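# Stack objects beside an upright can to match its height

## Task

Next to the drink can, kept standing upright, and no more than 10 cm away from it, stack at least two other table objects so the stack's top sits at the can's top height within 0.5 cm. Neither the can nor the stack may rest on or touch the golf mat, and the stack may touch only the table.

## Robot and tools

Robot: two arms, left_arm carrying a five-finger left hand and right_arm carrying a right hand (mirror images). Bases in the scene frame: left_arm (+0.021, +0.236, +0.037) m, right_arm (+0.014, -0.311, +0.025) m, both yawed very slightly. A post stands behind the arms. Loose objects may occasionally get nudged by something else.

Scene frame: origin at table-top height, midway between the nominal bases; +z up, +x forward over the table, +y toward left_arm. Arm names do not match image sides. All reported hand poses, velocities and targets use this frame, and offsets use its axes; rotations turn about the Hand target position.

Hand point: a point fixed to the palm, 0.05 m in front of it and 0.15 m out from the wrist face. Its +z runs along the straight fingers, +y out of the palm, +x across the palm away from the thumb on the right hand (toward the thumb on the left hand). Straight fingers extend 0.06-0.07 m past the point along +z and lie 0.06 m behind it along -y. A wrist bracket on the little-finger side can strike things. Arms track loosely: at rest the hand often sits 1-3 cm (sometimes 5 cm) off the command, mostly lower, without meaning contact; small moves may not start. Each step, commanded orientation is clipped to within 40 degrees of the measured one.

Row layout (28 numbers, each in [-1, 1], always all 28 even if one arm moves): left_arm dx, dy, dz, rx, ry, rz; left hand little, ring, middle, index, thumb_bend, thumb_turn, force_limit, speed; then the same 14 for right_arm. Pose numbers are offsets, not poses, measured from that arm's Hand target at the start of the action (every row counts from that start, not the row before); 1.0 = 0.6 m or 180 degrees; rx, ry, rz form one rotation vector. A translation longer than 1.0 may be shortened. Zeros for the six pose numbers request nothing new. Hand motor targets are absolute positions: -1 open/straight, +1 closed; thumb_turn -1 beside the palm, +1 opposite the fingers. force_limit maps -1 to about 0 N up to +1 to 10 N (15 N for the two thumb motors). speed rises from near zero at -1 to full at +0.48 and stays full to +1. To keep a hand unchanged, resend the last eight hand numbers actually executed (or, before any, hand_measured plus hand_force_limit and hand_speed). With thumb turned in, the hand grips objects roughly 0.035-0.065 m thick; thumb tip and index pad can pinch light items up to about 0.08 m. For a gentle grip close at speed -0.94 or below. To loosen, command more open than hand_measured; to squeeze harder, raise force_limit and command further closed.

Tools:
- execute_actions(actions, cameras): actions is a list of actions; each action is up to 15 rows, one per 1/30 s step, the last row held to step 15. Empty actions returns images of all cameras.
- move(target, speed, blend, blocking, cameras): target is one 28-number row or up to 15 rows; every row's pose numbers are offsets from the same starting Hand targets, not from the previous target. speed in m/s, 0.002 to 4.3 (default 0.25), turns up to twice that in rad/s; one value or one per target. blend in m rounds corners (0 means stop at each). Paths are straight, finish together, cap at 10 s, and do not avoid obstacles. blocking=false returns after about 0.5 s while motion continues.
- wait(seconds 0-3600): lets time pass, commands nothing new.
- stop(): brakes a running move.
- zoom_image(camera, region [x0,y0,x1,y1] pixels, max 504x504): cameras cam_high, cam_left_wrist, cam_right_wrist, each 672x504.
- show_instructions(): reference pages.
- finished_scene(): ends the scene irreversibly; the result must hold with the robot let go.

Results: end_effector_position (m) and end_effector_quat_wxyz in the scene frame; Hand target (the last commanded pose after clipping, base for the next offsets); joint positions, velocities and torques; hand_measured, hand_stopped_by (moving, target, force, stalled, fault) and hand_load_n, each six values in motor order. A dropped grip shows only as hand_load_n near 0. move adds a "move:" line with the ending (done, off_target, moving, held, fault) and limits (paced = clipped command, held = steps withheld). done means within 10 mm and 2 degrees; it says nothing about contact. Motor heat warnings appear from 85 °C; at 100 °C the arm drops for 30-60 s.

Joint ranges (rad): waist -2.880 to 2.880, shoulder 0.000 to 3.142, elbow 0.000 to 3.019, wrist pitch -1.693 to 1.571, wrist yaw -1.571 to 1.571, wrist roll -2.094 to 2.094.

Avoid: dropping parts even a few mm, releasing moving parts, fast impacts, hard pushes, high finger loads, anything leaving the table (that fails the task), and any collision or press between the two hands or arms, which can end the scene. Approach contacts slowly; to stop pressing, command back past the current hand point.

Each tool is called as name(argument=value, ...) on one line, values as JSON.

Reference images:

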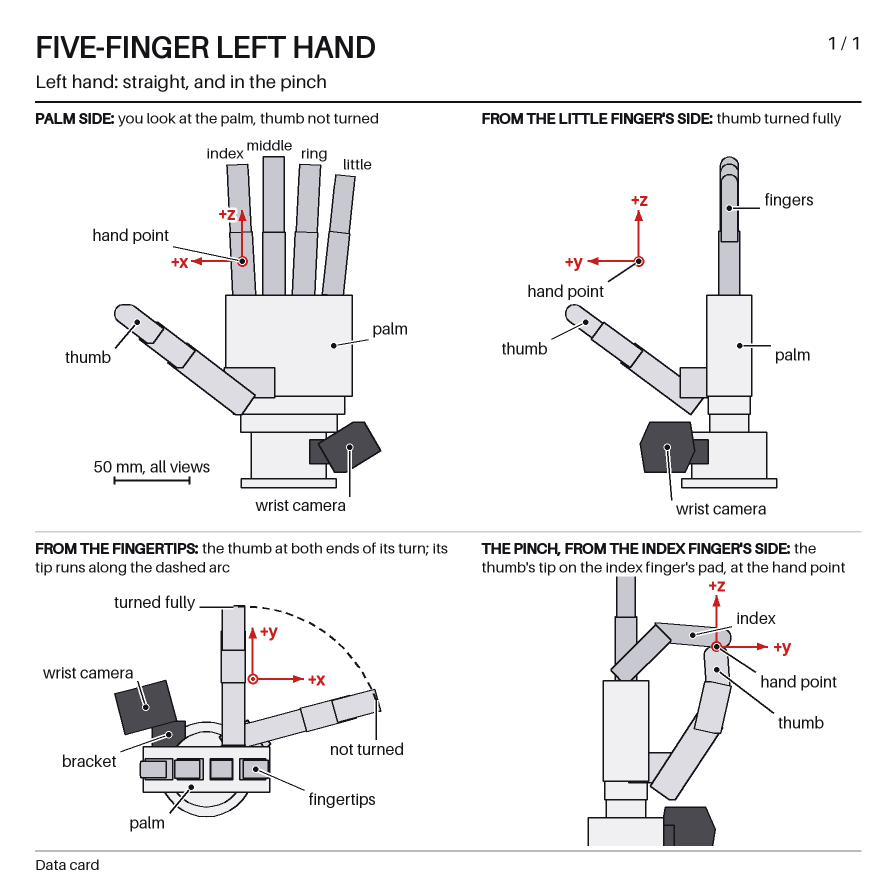

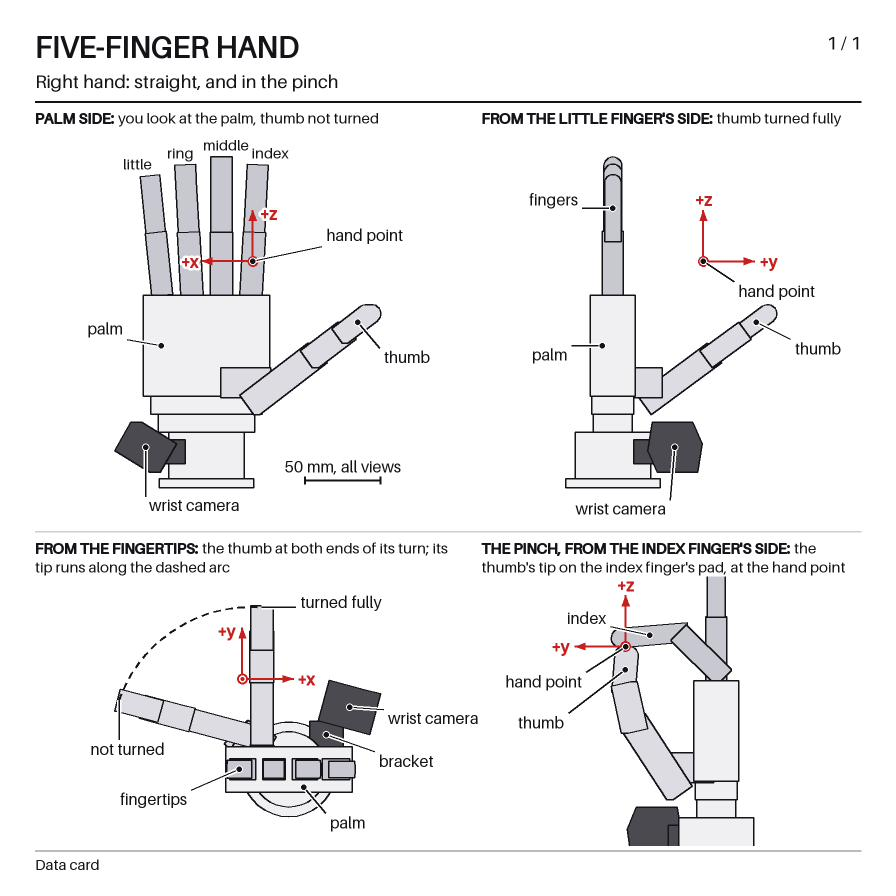

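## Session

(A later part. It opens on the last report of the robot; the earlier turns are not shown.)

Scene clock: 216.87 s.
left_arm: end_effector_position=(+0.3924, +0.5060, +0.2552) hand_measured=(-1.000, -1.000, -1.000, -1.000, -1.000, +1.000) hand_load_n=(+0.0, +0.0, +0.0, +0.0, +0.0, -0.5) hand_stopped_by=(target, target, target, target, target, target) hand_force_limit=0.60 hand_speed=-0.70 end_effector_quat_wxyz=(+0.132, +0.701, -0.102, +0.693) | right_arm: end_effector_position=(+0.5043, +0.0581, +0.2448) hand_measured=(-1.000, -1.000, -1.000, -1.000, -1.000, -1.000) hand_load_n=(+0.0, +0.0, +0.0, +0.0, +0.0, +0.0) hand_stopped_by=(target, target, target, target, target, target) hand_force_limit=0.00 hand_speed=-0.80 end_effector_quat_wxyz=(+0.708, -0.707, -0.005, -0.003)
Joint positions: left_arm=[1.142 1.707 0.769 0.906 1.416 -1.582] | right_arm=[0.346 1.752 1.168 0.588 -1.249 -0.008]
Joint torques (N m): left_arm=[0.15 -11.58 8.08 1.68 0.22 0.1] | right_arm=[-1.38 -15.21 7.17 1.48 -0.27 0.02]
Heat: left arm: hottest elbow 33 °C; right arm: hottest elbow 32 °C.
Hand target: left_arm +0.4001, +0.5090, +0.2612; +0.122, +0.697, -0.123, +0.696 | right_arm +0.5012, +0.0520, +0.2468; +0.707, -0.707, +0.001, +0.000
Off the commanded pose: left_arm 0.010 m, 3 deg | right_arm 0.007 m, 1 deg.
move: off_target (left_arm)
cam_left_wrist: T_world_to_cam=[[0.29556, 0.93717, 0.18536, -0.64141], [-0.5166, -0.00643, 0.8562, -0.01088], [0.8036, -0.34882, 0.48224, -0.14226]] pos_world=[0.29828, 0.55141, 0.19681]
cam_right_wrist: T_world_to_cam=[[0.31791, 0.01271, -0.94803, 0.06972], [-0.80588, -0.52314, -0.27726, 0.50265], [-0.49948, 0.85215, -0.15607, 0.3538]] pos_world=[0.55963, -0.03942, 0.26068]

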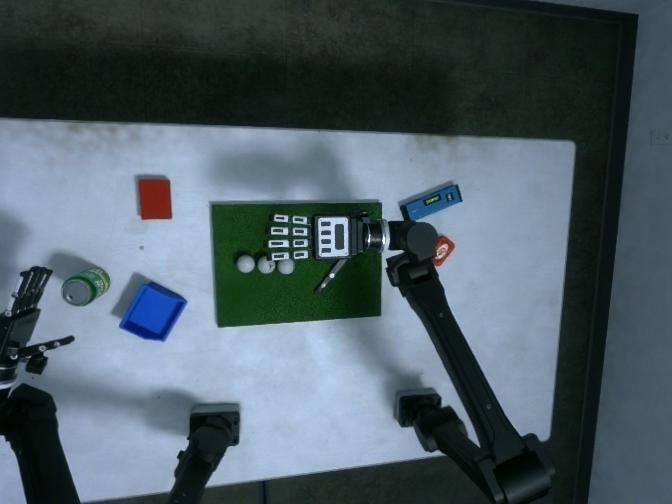

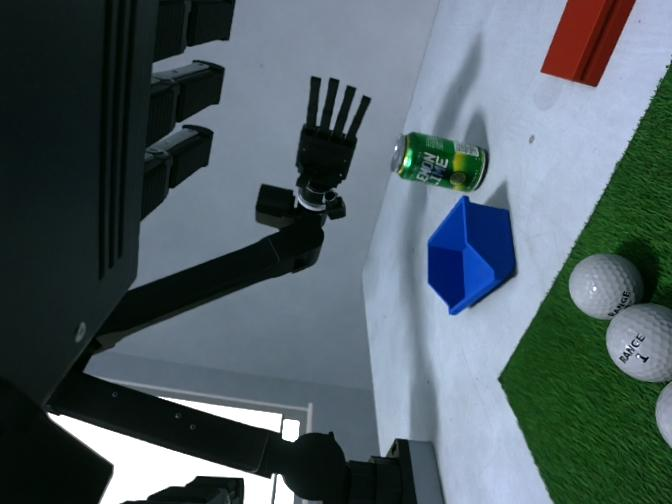

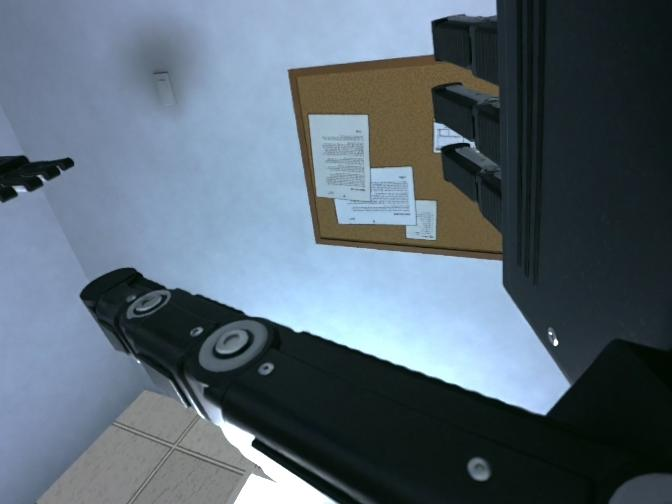

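move(target=[[0.016,0,0,0,0,0,-1,-1,-1,-1,-1,1,0.6,-0.7,0,0,0,0,0,0,-1,-1,-1,-1,-1,-1,0,-0.8],[0.016,0,-0.17,0,0,0,-1,-1,-1,-1,-1,1,0.6,-0.7,0,0,0,0,0,0,-1,-1,-1,-1,-1,-1,0,-0.8]], speed=0.1, cameras=["all"])

zoom_image(camera="cam_high", region=[10, 220, 190, 380])

Scene clock: 220.47 s.
left_arm: end_effector_position=(+0.4018, +0.5082, +0.1595) hand_measured=(-1.000, -1.000, -1.000, -1.000, -1.000, +1.000) hand_load_n=(+0.0, +0.0, +0.0, +0.0, +0.0, +0.0) hand_stopped_by=(target, target, target, target, target, target) hand_force_limit=0.60 hand_speed=-0.70 end_effector_quat_wxyz=(+0.122, +0.700, -0.115, +0.694) | right_arm: end_effector_position=(+0.5043, +0.0581, +0.2448) hand_measured=(-1.000, -1.000, -1.000, -1.000, -1.000, -1.000) hand_load_n=(+0.0, +0.0, +0.0, +0.0, +0.0, +0.0) hand_stopped_by=(target, target, target, target, target, target) hand_force_limit=0.00 hand_speed=-0.80 end_effector_quat_wxyz=(+0.708, -0.707, -0.005, -0.003)
Joint positions: left_arm=[1.126 1.98 0.785 1.158 1.404 -1.544] | right_arm=[0.346 1.752 1.168 0.588 -1.249 -0.008]
Joint torques (N m): left_arm=[-0.03 -12.81 5.37 2.09 -0.02 -0.1] | right_arm=[-1.38 -15.38 7.19 1.47 -0.27 0.01]
Heat: left arm: hottest elbow 33 °C; right arm: hottest elbow 32 °C.
Hand target: left_arm +0.4097, +0.5091, +0.1592; +0.122, +0.696, -0.123, +0.696 | right_arm +0.5012, +0.0520, +0.2468; +0.707, -0.707, +0.001, +0.000
Off the commanded pose: left_arm 0.008 m, 1 deg | right_arm 0.007 m, 1 deg.
move: done
cam_left_wrist: T_world_to_cam=[[0.29786, 0.92961, 0.21704, -0.63063], [-0.52459, -0.03055, 0.85081, 0.09224], [0.79755, -0.36727, 0.47856, -0.09051]] pos_world=[0.30841, 0.55582, 0.1017]
cam_right_wrist: T_world_to_cam=[[0.31791, 0.01271, -0.94803, 0.06972], [-0.80588, -0.52314, -0.27726, 0.50265], [-0.49948, 0.85215, -0.15607, 0.3538]] pos_world=[0.55963, -0.03942, 0.26068]

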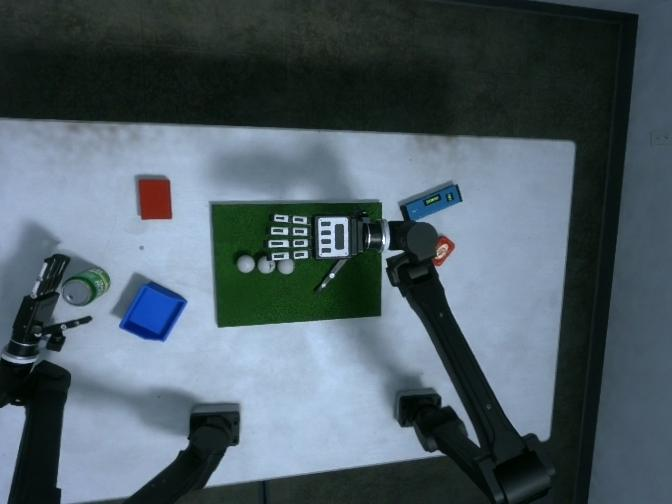

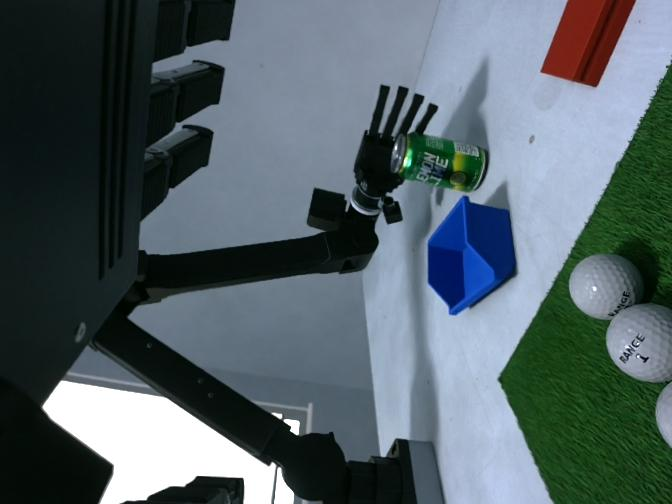

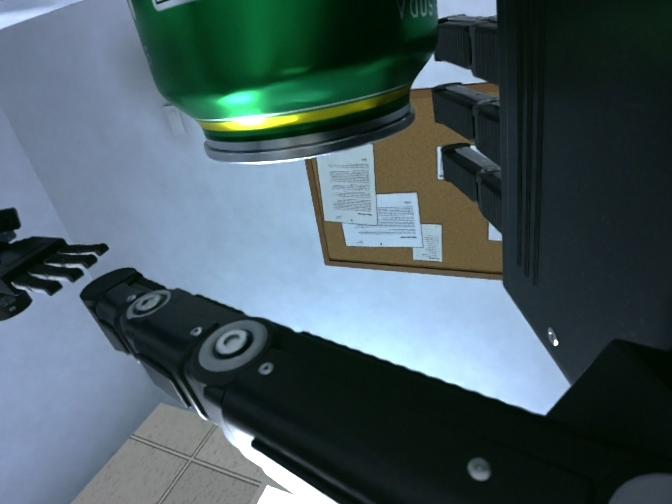

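Scaled by 2.800.

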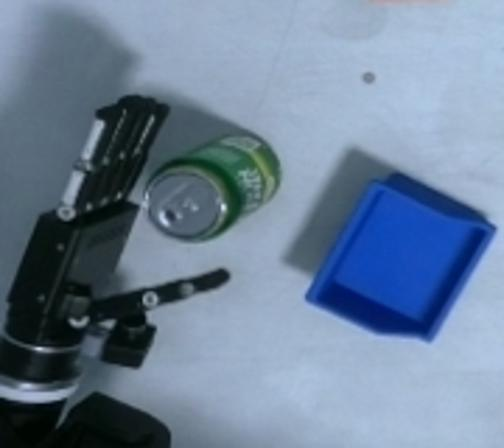

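move(target=[0,0,-0.078,0,0,0,-1,-1,-1,-1,-1,1,0.6,-0.7,0,0,0,0,0,0,-1,-1,-1,-1,-1,-1,0,-0.8], speed=0.08, cameras=["all"])

zoom_image(camera="cam_high", region=[10, 220, 190, 380])

Scene clock: 222.37 s.
left_arm: end_effector_position=(+0.4023, +0.5092, +0.1140) hand_measured=(-1.000, -1.000, -1.000, -1.000, -1.000, +1.000) hand_load_n=(+0.0, +0.0, +0.0, +0.0, +0.0, -0.5) hand_stopped_by=(target, target, target, target, target, target) hand_force_limit=0.60 hand_speed=-0.70 end_effector_quat_wxyz=(+0.121, +0.700, -0.116, +0.695) | right_arm: end_effector_position=(+0.5043, +0.0581, +0.2448) hand_measured=(-1.000, -1.000, -1.000, -1.000, -1.000, -1.000) hand_load_n=(+0.0, +0.0, +0.0, +0.0, +0.0, +0.0) hand_stopped_by=(target, target, target, target, target, target) hand_force_limit=0.00 hand_speed=-0.80 end_effector_quat_wxyz=(+0.708, -0.707, -0.005, -0.003)
Joint positions: left_arm=[1.126 2.118 0.81 1.274 1.404 -1.545] | right_arm=[0.346 1.752 1.168 0.588 -1.249 -0.008]
Joint torques (N m): left_arm=[-0.09 -13.45 4.34 2.09 -0.03 -0.09] | right_arm=[-1.32 -15.38 7.17 1.5 -0.28 0.02]
Heat: left arm: hottest elbow 32 °C; right arm: hottest elbow 32 °C.
Hand target: left_arm +0.4097, +0.5091, +0.1124; +0.122, +0.696, -0.123, +0.696 | right_arm +0.5012, +0.0520, +0.2468; +0.707, -0.707, +0.001, +0.000
Off the commanded pose: left_arm 0.008 m, 1 deg | right_arm 0.007 m, 1 deg.
move: done
cam_left_wrist: T_world_to_cam=[[0.29759, 0.92929, 0.21875, -0.6218], [-0.5255, -0.03185, 0.8502, 0.13235], [0.79705, -0.36797, 0.47887, -0.06828]] pos_world=[0.30901, 0.55693, 0.0562]
cam_right_wrist: T_world_to_cam=[[0.31791, 0.01271, -0.94803, 0.06972], [-0.80588, -0.52314, -0.27726, 0.50265], [-0.49948, 0.85215, -0.15607, 0.3538]] pos_world=[0.55963, -0.03942, 0.26068]

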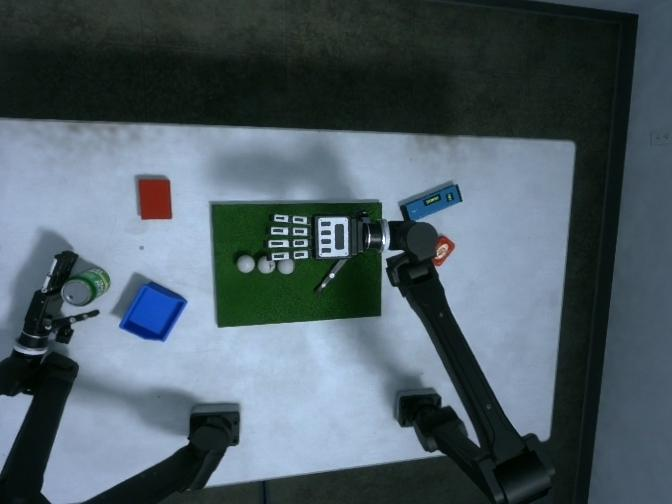

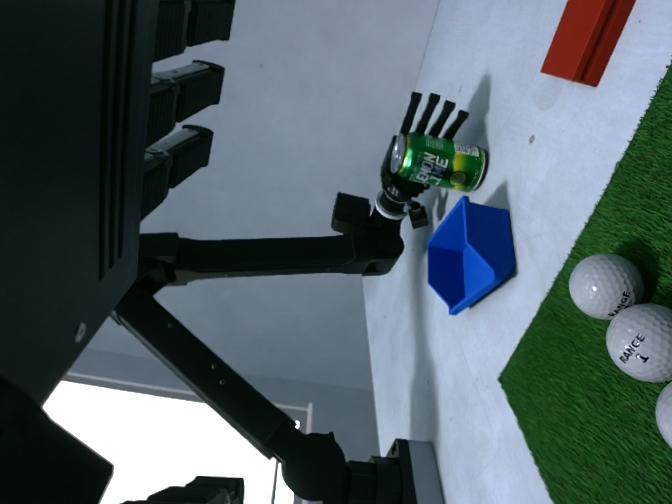

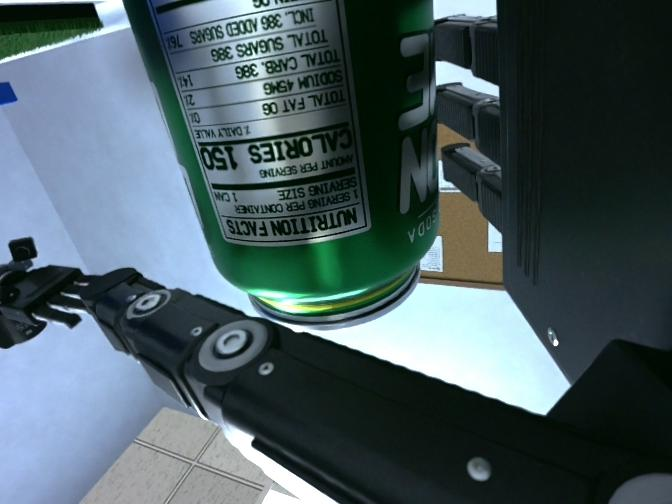

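Scaled by 2.800.

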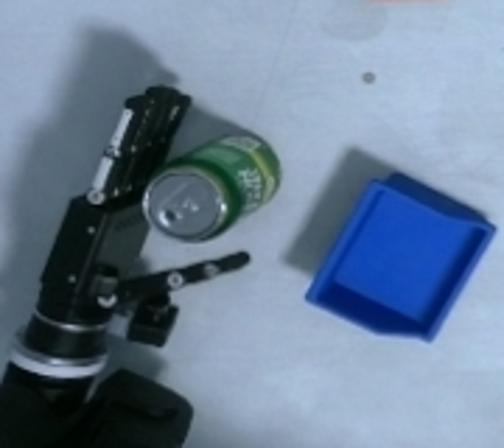

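move(target=[0,0,0,0,0,0,1,1,1,1,1,1,-0.5,-0.85,0,0,0,0,0,0,-1,-1,-1,-1,-1,-1,0,-0.8], cameras=["cam_right_wrist"])

zoom_image(camera="cam_right_wrist", region=[0, 0, 504, 504])

Scene clock: 225.20 s.
left_arm: end_effector_position=(+0.4029, +0.5101, +0.1142) hand_measured=(-0.362, -0.336, -0.306, -0.252, -0.666, +1.000) hand_load_n=(+0.0, +0.5, +1.0, +4.0, +7.5, -0.5) hand_stopped_by=(force, force, force, force, force, target) hand_force_limit=-0.50 hand_speed=-0.85 end_effector_quat_wxyz=(+0.119, +0.699, -0.116, +0.695) | right_arm: end_effector_position=(+0.5043, +0.0581, +0.2448) hand_measured=(-1.000, -1.000, -1.000, -1.000, -1.000, -1.000) hand_load_n=(-0.5, +0.0, +0.0, +0.0, +0.0, +0.0) hand_stopped_by=(target, target, target, target, target, target) hand_force_limit=0.00 hand_speed=-0.80 end_effector_quat_wxyz=(+0.708, -0.707, -0.005, -0.003)
Joint positions: left_arm=[1.126 2.119 0.812 1.277 1.402 -1.548] | right_arm=[0.346 1.752 1.168 0.588 -1.249 -0.008]
Joint torques (N m): left_arm=[-0.09 -13.51 4.19 2.03 0.06 -0.11] | right_arm=[-1.38 -15.38 7.17 1.48 -0.27 0.02]
Heat: left arm: hottest elbow 32 °C; right arm: hottest elbow 32 °C.
Hand target: left_arm +0.4096, +0.5090, +0.1123; +0.122, +0.696, -0.123, +0.696 | right_arm +0.5012, +0.0520, +0.2468; +0.707, -0.707, +0.001, +0.000
Off the commanded pose: left_arm 0.007 m, 1 deg | right_arm 0.007 m, 1 deg.
move: done
cam_right_wrist: T_world_to_cam=[[0.31791, 0.01271, -0.94803, 0.06972], [-0.80588, -0.52314, -0.27726, 0.50265], [-0.49948, 0.85215, -0.15607, 0.3538]] pos_world=[0.55963, -0.03942, 0.26068]

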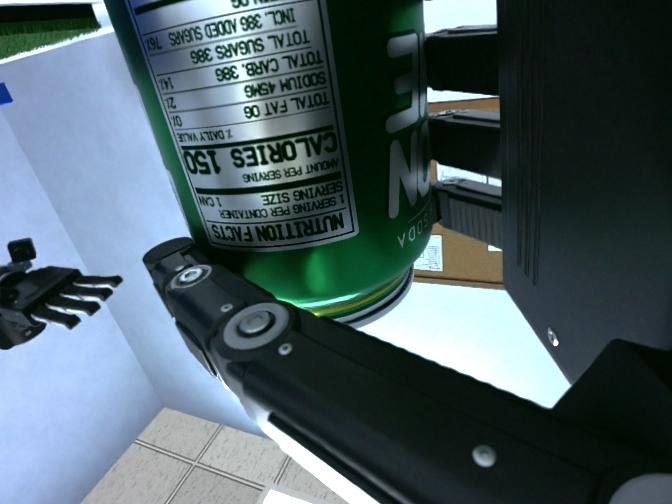

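Scaled by 1.000.

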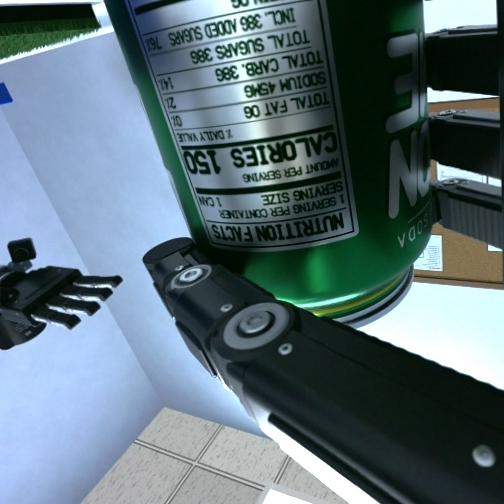

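move(target=[-0.0425,-0.067,0,0,0,0,1,1,1,1,1,1,-0.5,-0.85,0,0,0,0,0,0,-1,-1,-1,-1,-1,-1,0,-0.8], speed=0.04, cameras=["all"])

zoom_image(camera="cam_high", region=[10, 220, 190, 380])

Scene clock: 227.73 s.
left_arm: end_effector_position=(+0.3833, +0.4746, +0.1065) hand_measured=(-0.362, -0.336, -0.306, -0.250, -0.666, +1.000) hand_load_n=(+0.5, +0.0, +0.0, +0.0, +1.0, +0.0) hand_stopped_by=(force, force, force, force, force, target) hand_force_limit=-0.50 hand_speed=-0.85 end_effector_quat_wxyz=(+0.123, +0.700, -0.112, +0.694) | right_arm: end_effector_position=(+0.5043, +0.0581, +0.2448) hand_measured=(-1.000, -1.000, -1.000, -1.000, -1.000, -1.000) hand_load_n=(+0.0, +0.0, +0.0, +0.0, +0.0, -0.5) hand_stopped_by=(target, target, target, target, target, target) hand_force_limit=0.00 hand_speed=-0.80 end_effector_quat_wxyz=(+0.708, -0.707, -0.005, -0.003)
Joint positions: left_arm=[1.126 2.118 0.702 1.386 1.401 -1.559] | right_arm=[0.346 1.752 1.168 0.588 -1.249 -0.008]
Joint torques (N m): left_arm=[0.44 -14.97 1.44 2.04 0.31 -0.06] | right_arm=[-1.44 -15.38 7.19 1.5 -0.27 0.02]
Heat: left arm: hottest elbow 32 °C; right arm: hottest elbow 32 °C.
Hand target: left_arm +0.3841, +0.4688, +0.1124; +0.122, +0.696, -0.123, +0.696 | right_arm +0.5012, +0.0520, +0.2468; +0.707, -0.707, +0.001, +0.000
Off the commanded pose: left_arm 0.008 m, 1 deg | right_arm 0.007 m, 1 deg.
move: done
cam_left_wrist: T_world_to_cam=[[0.29551, 0.93203, 0.20975, -0.58181], [-0.5234, -0.02573, 0.8517, 0.12383], [0.79921, -0.36147, 0.48022, -0.06628]] pos_world=[0.28971, 0.52149, 0.0484]
cam_right_wrist: T_world_to_cam=[[0.31791, 0.01271, -0.94803, 0.06972], [-0.80588, -0.52314, -0.27726, 0.50265], [-0.49948, 0.85215, -0.15607, 0.3538]] pos_world=[0.55963, -0.03942, 0.26068]

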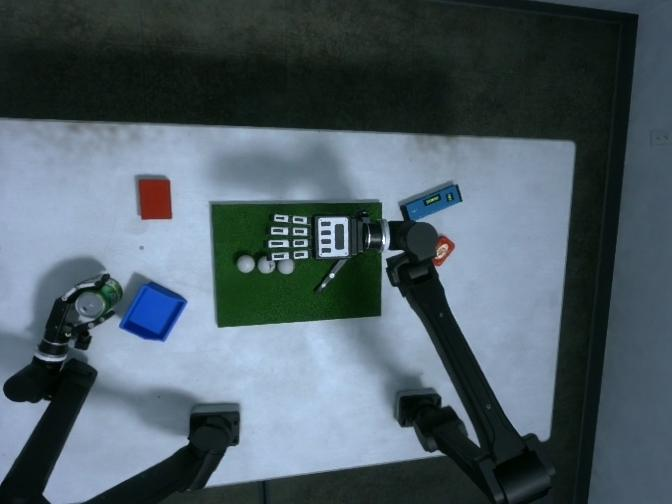

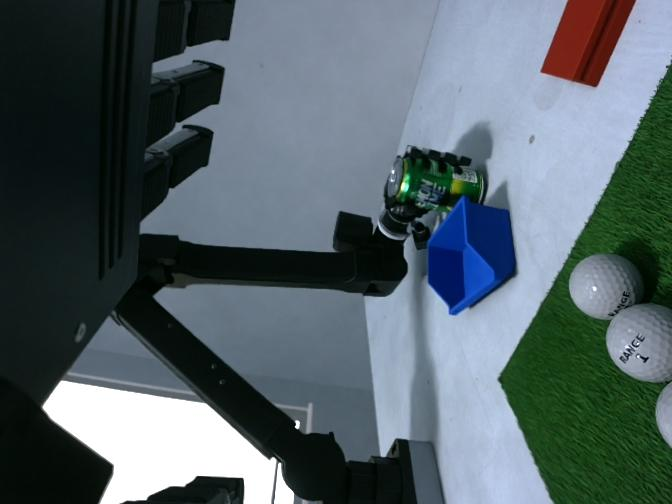

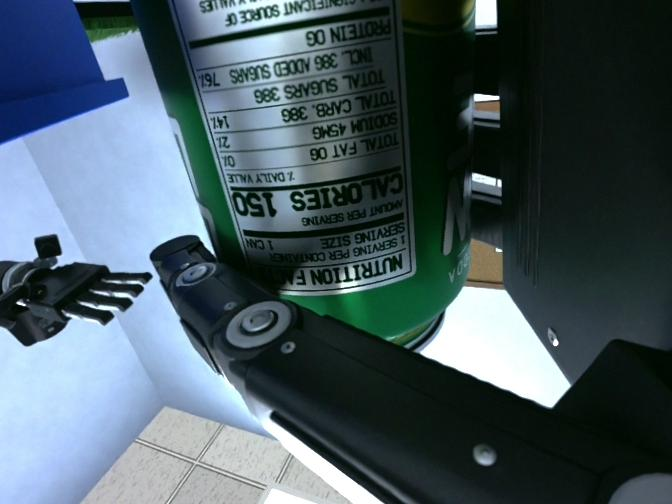

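Scaled by 2.800.

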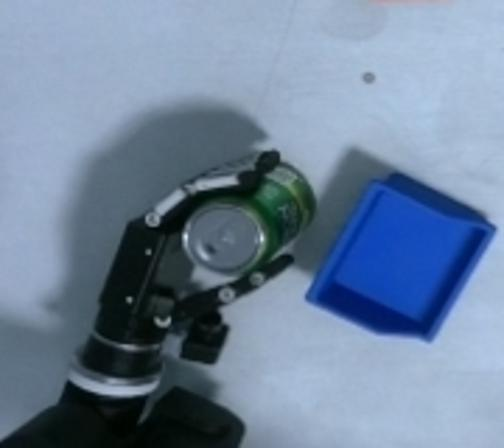

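move(target=[-0.012,-0.027,0,0,0,0,1,1,1,1,1,1,-0.5,-0.85,0,0,0,0,0,0,-1,-1,-1,-1,-1,-1,0,-0.8], speed=0.04, cameras=["cam_high"])

zoom_image(camera="cam_high", region=[10, 220, 190, 380])

Scene clock: 229.47 s.
left_arm: end_effector_position=(+0.3746, +0.4588, +0.1059) hand_measured=(-0.362, -0.336, -0.306, -0.250, -0.666, +1.000) hand_load_n=(+0.5, +0.0, +0.0, +0.0, +1.0, -0.5) hand_stopped_by=(force, force, force, force, force, target) hand_force_limit=-0.50 hand_speed=-0.85 end_effector_quat_wxyz=(+0.124, +0.700, -0.111, +0.694) | right_arm: end_effector_position=(+0.5043, +0.0581, +0.2448) hand_measured=(-1.000, -1.000, -1.000, -1.000, -1.000, -1.000) hand_load_n=(+0.0, +0.0, -0.5, +0.0, +0.0, +0.0) hand_stopped_by=(target, target, target, target, target, target) hand_force_limit=0.00 hand_speed=-0.80 end_effector_quat_wxyz=(+0.708, -0.707, -0.005, -0.003)
Joint positions: left_arm=[1.126 2.111 0.653 1.427 1.401 -1.559] | right_arm=[0.346 1.752 1.168 0.588 -1.249 -0.008]
Joint torques (N m): left_arm=[0.09 -14.56 1.16 2 0.13 -0.06] | right_arm=[-1.26 -15.44 7.19 1.48 -0.27 0.01]
Heat: left arm: hottest elbow 31 °C; right arm: hottest elbow 32 °C.
Hand target: left_arm +0.3769, +0.4526, +0.1123; +0.122, +0.697, -0.123, +0.696 | right_arm +0.5012, +0.0520, +0.2468; +0.707, -0.707, +0.001, +0.000
Off the commanded pose: left_arm 0.009 m, 1 deg | right_arm 0.007 m, 1 deg.
move: done

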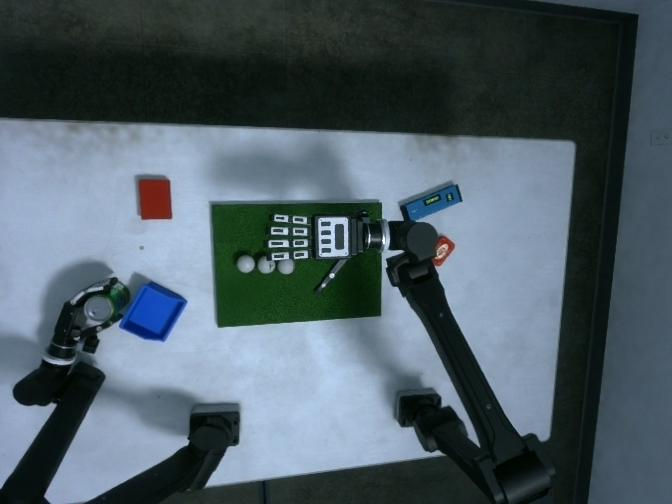

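Scaled by 2.800.

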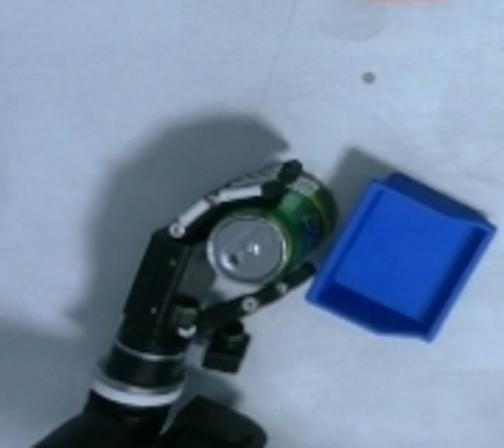

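move(target=[[0,0,0,0,0,0,-1,-1,-1,-1,-1,1,0.6,-0.7,0,0,0,0,0,0,-1,-1,-1,-1,-1,-1,0,-0.8],[0,0,0.27,0,0,0,-1,-1,-1,-1,-1,1,0.6,-0.7,0,0,0,0,0,0,-1,-1,-1,-1,-1,-1,0,-0.8]], speed=0.08, cameras=["all"])

zoom_image(camera="cam_high", region=[10, 220, 190, 380])

Scene clock: 234.43 s.
left_arm: end_effector_position=(+0.3715, +0.4535, +0.2636) hand_measured=(-1.000, -1.000, -1.000, -1.000, -1.000, +1.000) hand_load_n=(+0.0, +0.0, +0.0, +0.0, +0.0, +0.0) hand_stopped_by=(target, target, target, target, target, target) hand_force_limit=0.60 hand_speed=-0.70 end_effector_quat_wxyz=(+0.131, +0.701, -0.103, +0.694) | right_arm: end_effector_position=(+0.5043, +0.0581, +0.2448) hand_measured=(-1.000, -1.000, -1.000, -1.000, -1.000, -1.000) hand_load_n=(+0.0, +0.0, +0.0, +0.0, +0.0, +0.0) hand_stopped_by=(target, target, target, target, target, target) hand_force_limit=0.00 hand_speed=-0.80 end_effector_quat_wxyz=(+0.708, -0.707, -0.005, -0.003)
Joint positions: left_arm=[1.126 1.576 0.616 0.94 1.401 -1.592] | right_arm=[0.346 1.752 1.168 0.588 -1.249 -0.008]
Joint torques (N m): left_arm=[0.03 -11.34 7.13 1.1 0.11 0.09] | right_arm=[-1.38 -15.38 7.16 1.47 -0.28 0.02]
Heat: left arm: hottest elbow 31 °C; right arm: hottest elbow 31 °C.
Hand target: left_arm +0.3769, +0.4526, +0.2744; +0.122, +0.696, -0.123, +0.696 | right_arm +0.5012, +0.0520, +0.2468; +0.707, -0.707, +0.001, +0.000
Off the commanded pose: left_arm 0.012 m, 3 deg | right_arm 0.007 m, 1 deg.
move: off_target (left_arm)
cam_left_wrist: T_world_to_cam=[[0.29659, 0.93649, 0.18714, -0.58811], [-0.51828, -0.00675, 0.85518, -0.02822], [0.80213, -0.35063, 0.48336, -0.14672]] pos_world=[0.27749, 0.49912, 0.20511]
cam_right_wrist: T_world_to_cam=[[0.31791, 0.01271, -0.94803, 0.06972], [-0.80588, -0.52314, -0.27726, 0.50265], [-0.49948, 0.85215, -0.15607, 0.3538]] pos_world=[0.55963, -0.03942, 0.26068]

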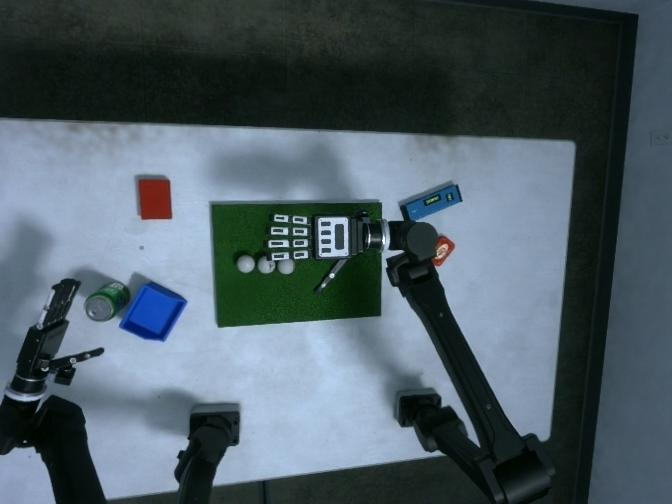

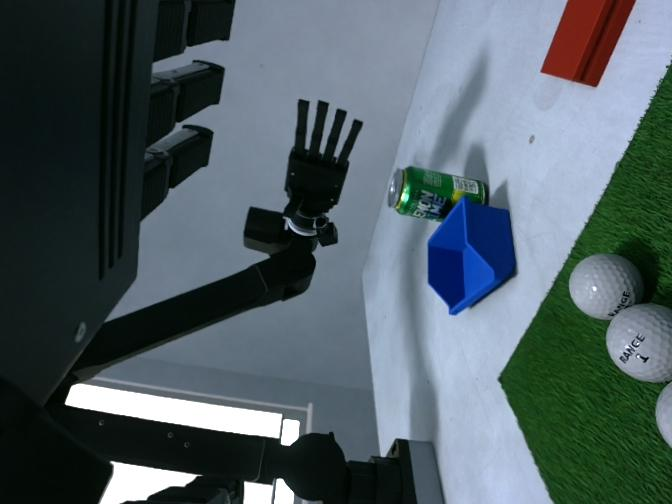

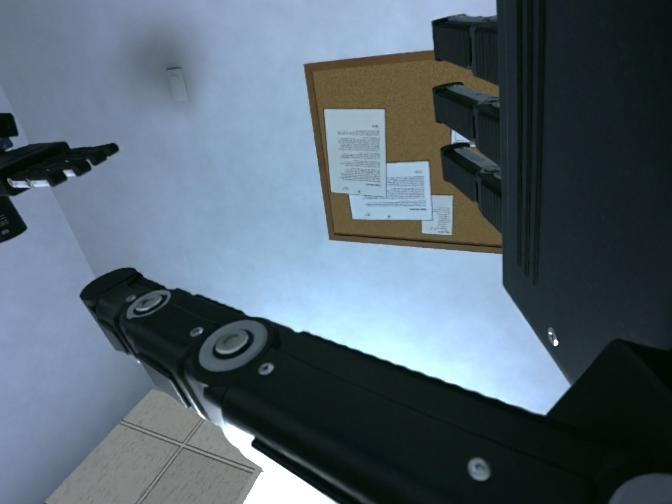

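Scaled by 2.800.

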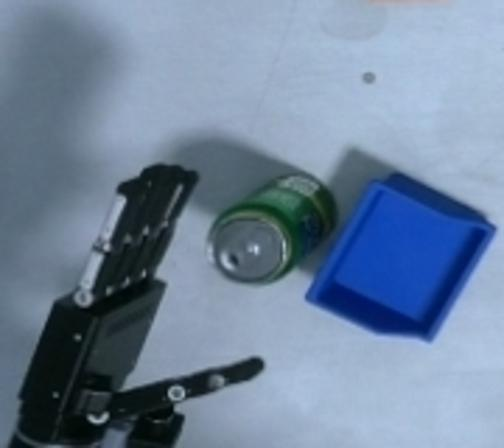

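move(target=[-0.29,0.08,0.17,0,0,0,-1,-1,-1,-1,-1,1,0.6,-0.7,0.191,0.528,-0.211,-0.1995,0.0233,-0.072,1,1,1,-0.6,-1,1,0,0], speed=0.15, cameras=["all"])

zoom_image(camera="cam_high", region=[110, 150, 250, 270])

Scene clock: 241.63 s.
left_arm: end_effector_position=(+0.2080, +0.4971, +0.3783) hand_measured=(-1.000, -1.000, -1.000, -1.000, -1.000, +1.000) hand_load_n=(+0.0, +0.0, +0.0, +0.0, +0.0, -0.5) hand_stopped_by=(target, target, target, target, target, target) hand_force_limit=0.60 hand_speed=-0.70 end_effector_quat_wxyz=(-0.035, +0.698, +0.030, +0.715) | right_arm: end_effector_position=(+0.6112, +0.3597, +0.1109) hand_measured=(+1.000, +1.000, +1.000, -0.600, -1.000, +1.000) hand_load_n=(+0.0, +0.0, +0.0, +0.0, +0.0, +0.0) hand_stopped_by=(target, target, target, target, target, target) hand_force_limit=0.00 hand_speed=0.00 end_effector_quat_wxyz=(-0.441, +0.889, -0.117, +0.044)
Joint positions: left_arm=[1.668 1.152 0.512 1.068 1.512 -1.991] | right_arm=[0.76 2.584 2.658 -0.822 -0.465 -0.364]
Joint torques (N m): left_arm=[2.37 -3.84 6.83 1.68 -0.21 -0.11] | right_arm=[-0.21 -22.65 14.56 1.58 -0.38 -0.17]
Heat: left arm: hottest elbow 30 °C; right arm: hottest elbow 32 °C.
Hand target: left_arm +0.2029, +0.5005, +0.3764; +0.122, +0.696, -0.123, +0.696 | right_arm +0.6157, +0.3688, +0.1203; -0.450, +0.885, -0.104, +0.054
Off the commanded pose: left_arm 0.006 m, 25 deg | right_arm 0.014 m, 2 deg.
joint sent to its limit (left arm) — joint 5 (wrist yaw), upper limit. The joint targets are off in orientation, not in position.
move: off_target (left_arm, right_arm)
cam_left_wrist: T_world_to_cam=[[-0.12244, 0.96506, 0.23165, -0.54582], [-0.48868, -0.26178, 0.83227, -0.08139], [0.86383, -0.0113, 0.50366, -0.24491]] pos_world=[0.10496, 0.50268, 0.31753]
cam_right_wrist: T_world_to_cam=[[0.13842, -0.62384, -0.7692, 0.22369], [-0.92518, -0.35859, 0.12434, 0.67868], [-0.35339, 0.69444, -0.6268, 0.14891]] pos_world=[0.64956, 0.2795, 0.18102]

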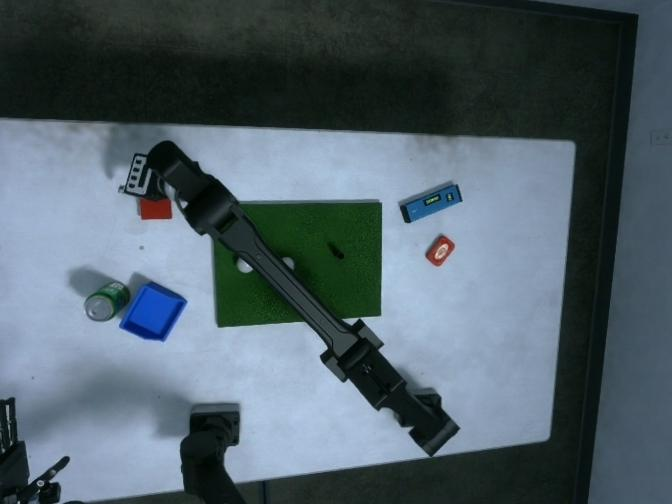

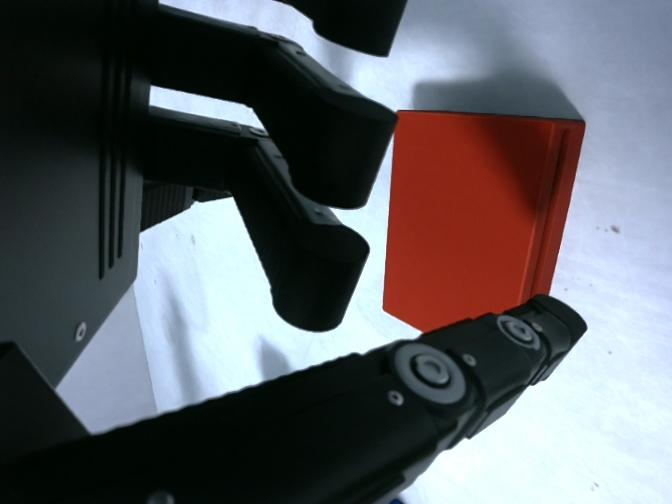

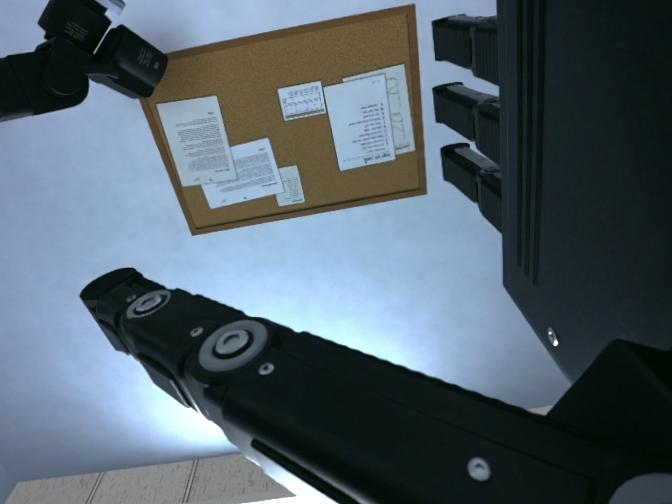

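Scaled by 3.600.

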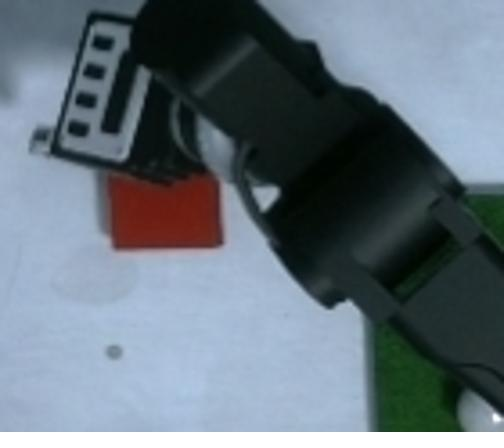

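move(target=[0,0,0,0,0,0,-1,-1,-1,-1,-1,1,0.6,-0.7,0.0275,0.0085,-0.05,0,0,0.072,1,1,1,-0.6,-1,1,0,0], speed=0.08, cameras=["cam_left_wrist", "cam_right_wrist"])

zoom_image(camera="cam_left_wrist", region=[280, 0, 672, 400])

Scene clock: 246.20 s.
left_arm: end_effector_position=(+0.2080, +0.4972, +0.3784) hand_measured=(-1.000, -1.000, -1.000, -1.000, -1.000, +1.000) hand_load_n=(+0.0, +0.0, +0.0, +0.0, +0.0, -0.5) hand_stopped_by=(target, target, target, target, target, target) hand_force_limit=0.60 hand_speed=-0.70 end_effector_quat_wxyz=(-0.035, +0.698, +0.031, +0.715) | right_arm: end_effector_position=(+0.6133, +0.3730, +0.0791) hand_measured=(+1.000, +1.000, +1.000, -0.600, -1.000, +1.000) hand_load_n=(+0.0, +0.0, +0.0, +0.0, +0.0, +0.0) hand_stopped_by=(target, target, target, target, target, target) hand_force_limit=0.00 hand_speed=0.00 end_effector_quat_wxyz=(-0.473, +0.880, -0.027, +0.022)
Joint positions: left_arm=[1.668 1.152 0.512 1.068 1.512 -1.992] | right_arm=[0.751 2.744 2.869 -0.867 -0.615 -0.503]
Joint torques (N m): left_arm=[2.37 -4.01 6.84 1.2 -0.21 -0.02] | right_arm=[-1.73 -23.3 14.48 2.44 -0.55 -0.19]
Heat: left arm: hottest elbow 30 °C; right arm: hottest elbow 33 °C.
Hand target: left_arm +0.2043, +0.5005, +0.3764; -0.036, +0.698, +0.037, +0.714 (not the last commanded pose) | right_arm +0.6323, +0.3738, +0.0903; -0.453, +0.891, -0.004, +0.003
Off the commanded pose: left_arm 0.006 m, 25 deg | right_arm 0.022 m, 4 deg.
elbow stopped short (right arm): the move would have taken joint 3 (elbow) straighter than the controller allows.
joint at its limit (left arm) — joint 5 (wrist yaw), upper limit.
move: off_target (right_arm)
cam_left_wrist: T_world_to_cam=[[-0.1225, 0.96523, 0.23092, -0.54569], [-0.48878, -0.26117, 0.8324, -0.08181], [0.86377, -0.0109, 0.50377, -0.2452]] pos_world=[0.10496, 0.50268, 0.31763]
cam_right_wrist: T_world_to_cam=[[0.28173, -0.53691, -0.79521, 0.08898], [-0.84909, -0.52549, 0.05398, 0.71046], [-0.44686, 0.65999, -0.60393, 0.18885]] pos_world=[0.66256, 0.29648, 0.14646]

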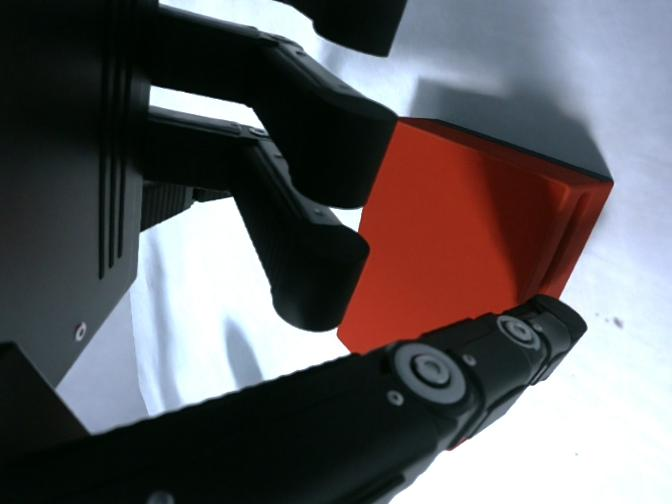

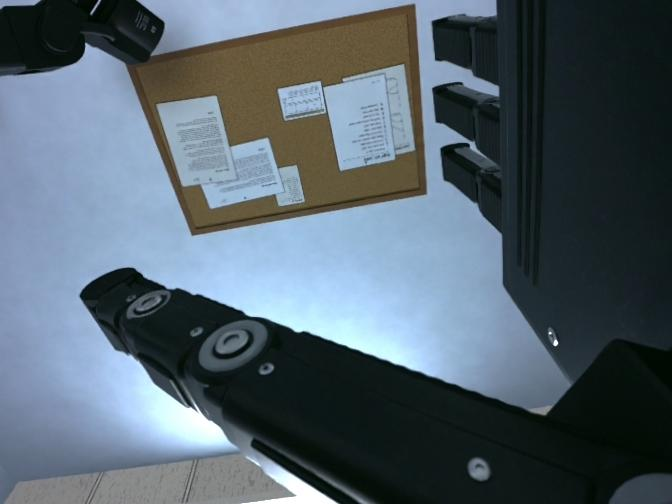

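Scaled by 1.260.

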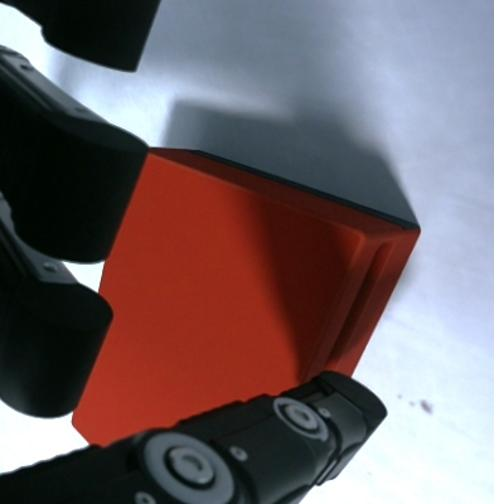

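move(target=[[0,0,0,0,0,0,-1,-1,-1,-1,-1,1,0.6,-0.7,-0.059,-0.007,0,0,0,0.0556,1,1,-0.6,-0.6,-1,1,0,0],[0,0,0,0,0,0,-1,-1,-1,-1,-1,1,0.6,-0.7,-0.059,-0.007,-0.025,0,0,0.0556,1,1,-0.6,-0.6,-1,1,0,0]], speed=0.08, cameras=["cam_left_wrist", "cam_right_wrist"])

zoom_image(camera="cam_left_wrist", region=[230, 0, 672, 504])

Scene clock: 251.97 s.
left_arm: end_effector_position=(+0.2080, +0.4972, +0.3784) hand_measured=(-1.000, -1.000, -1.000, -1.000, -1.000, +1.000) hand_load_n=(+0.0, +0.0, +0.0, +0.0, +0.0, +0.0) hand_stopped_by=(target, target, target, target, target, target) hand_force_limit=0.60 hand_speed=-0.70 end_effector_quat_wxyz=(-0.035, +0.698, +0.031, +0.715) | right_arm: end_effector_position=(+0.5895, +0.3635, +0.0676) hand_measured=(+1.000, +1.000, -0.600, -0.600, -1.000, +1.000) hand_load_n=(+0.0, +0.0, +0.0, +0.0, +0.0, +0.0) hand_stopped_by=(target, target, target, target, target, target) hand_force_limit=0.00 hand_speed=0.00 end_effector_quat_wxyz=(-0.469, +0.882, +0.049, -0.015)
Joint positions: left_arm=[1.668 1.152 0.512 1.068 1.512 -1.992] | right_arm=[0.751 2.75 2.869 -0.962 -0.725 -0.665]
Joint torques (N m): left_arm=[2.37 -4.07 6.84 1.2 -0.21 -0.02] | right_arm=[-0.67 -22.95 14.19 1.66 -0.65 -0.16]
Heat: left arm: hottest elbow 30 °C; right arm: hottest elbow 35 °C.
Hand target: left_arm +0.2043, +0.5005, +0.3764; -0.036, +0.698, +0.037, +0.714 | right_arm +0.5969, +0.3696, +0.0754; -0.452, +0.888, +0.074, -0.037
Off the commanded pose: left_arm 0.005 m, 1 deg | right_arm 0.012 m, 4 deg.
elbow stopped short (right arm): the move would have taken joint 3 (elbow) straighter than the controller allows.
joint at its limit (left arm) — joint 5 (wrist yaw), upper limit.
move: off_target (right_arm)
cam_left_wrist: T_world_to_cam=[[-0.1225, 0.96523, 0.23092, -0.54569], [-0.48878, -0.26117, 0.8324, -0.08181], [0.86377, -0.0109, 0.50377, -0.2452]] pos_world=[0.10496, 0.50268, 0.31763]
cam_right_wrist: T_world_to_cam=[[0.37265, -0.48911, -0.78861, 0.01004], [-0.74997, -0.65923, 0.05447, 0.67607], [-0.54651, 0.57113, -0.61248, 0.26918]] pos_world=[0.6504, 0.29686, 0.13596]

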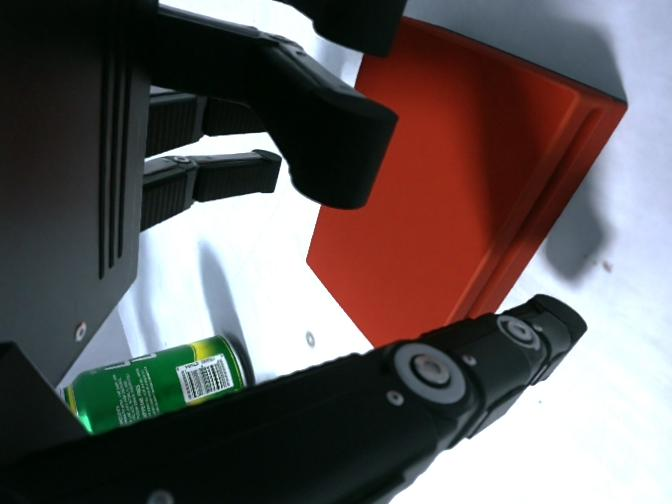

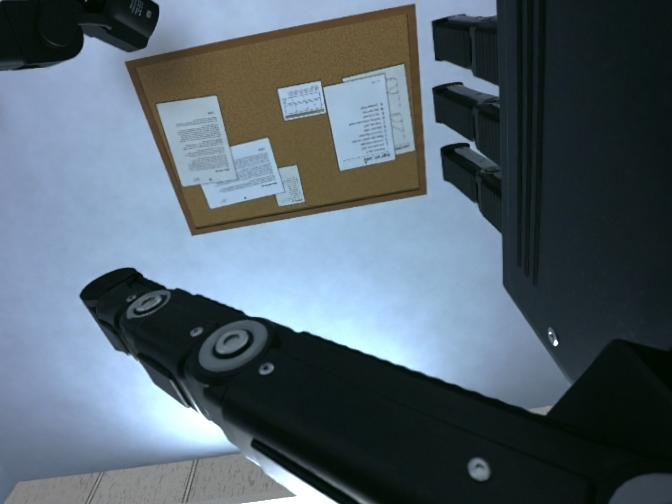

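Scaled by 1.000.

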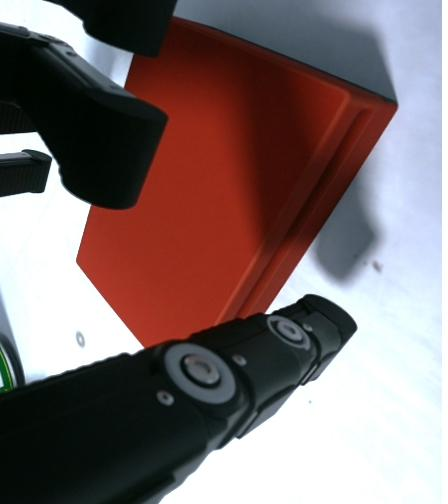

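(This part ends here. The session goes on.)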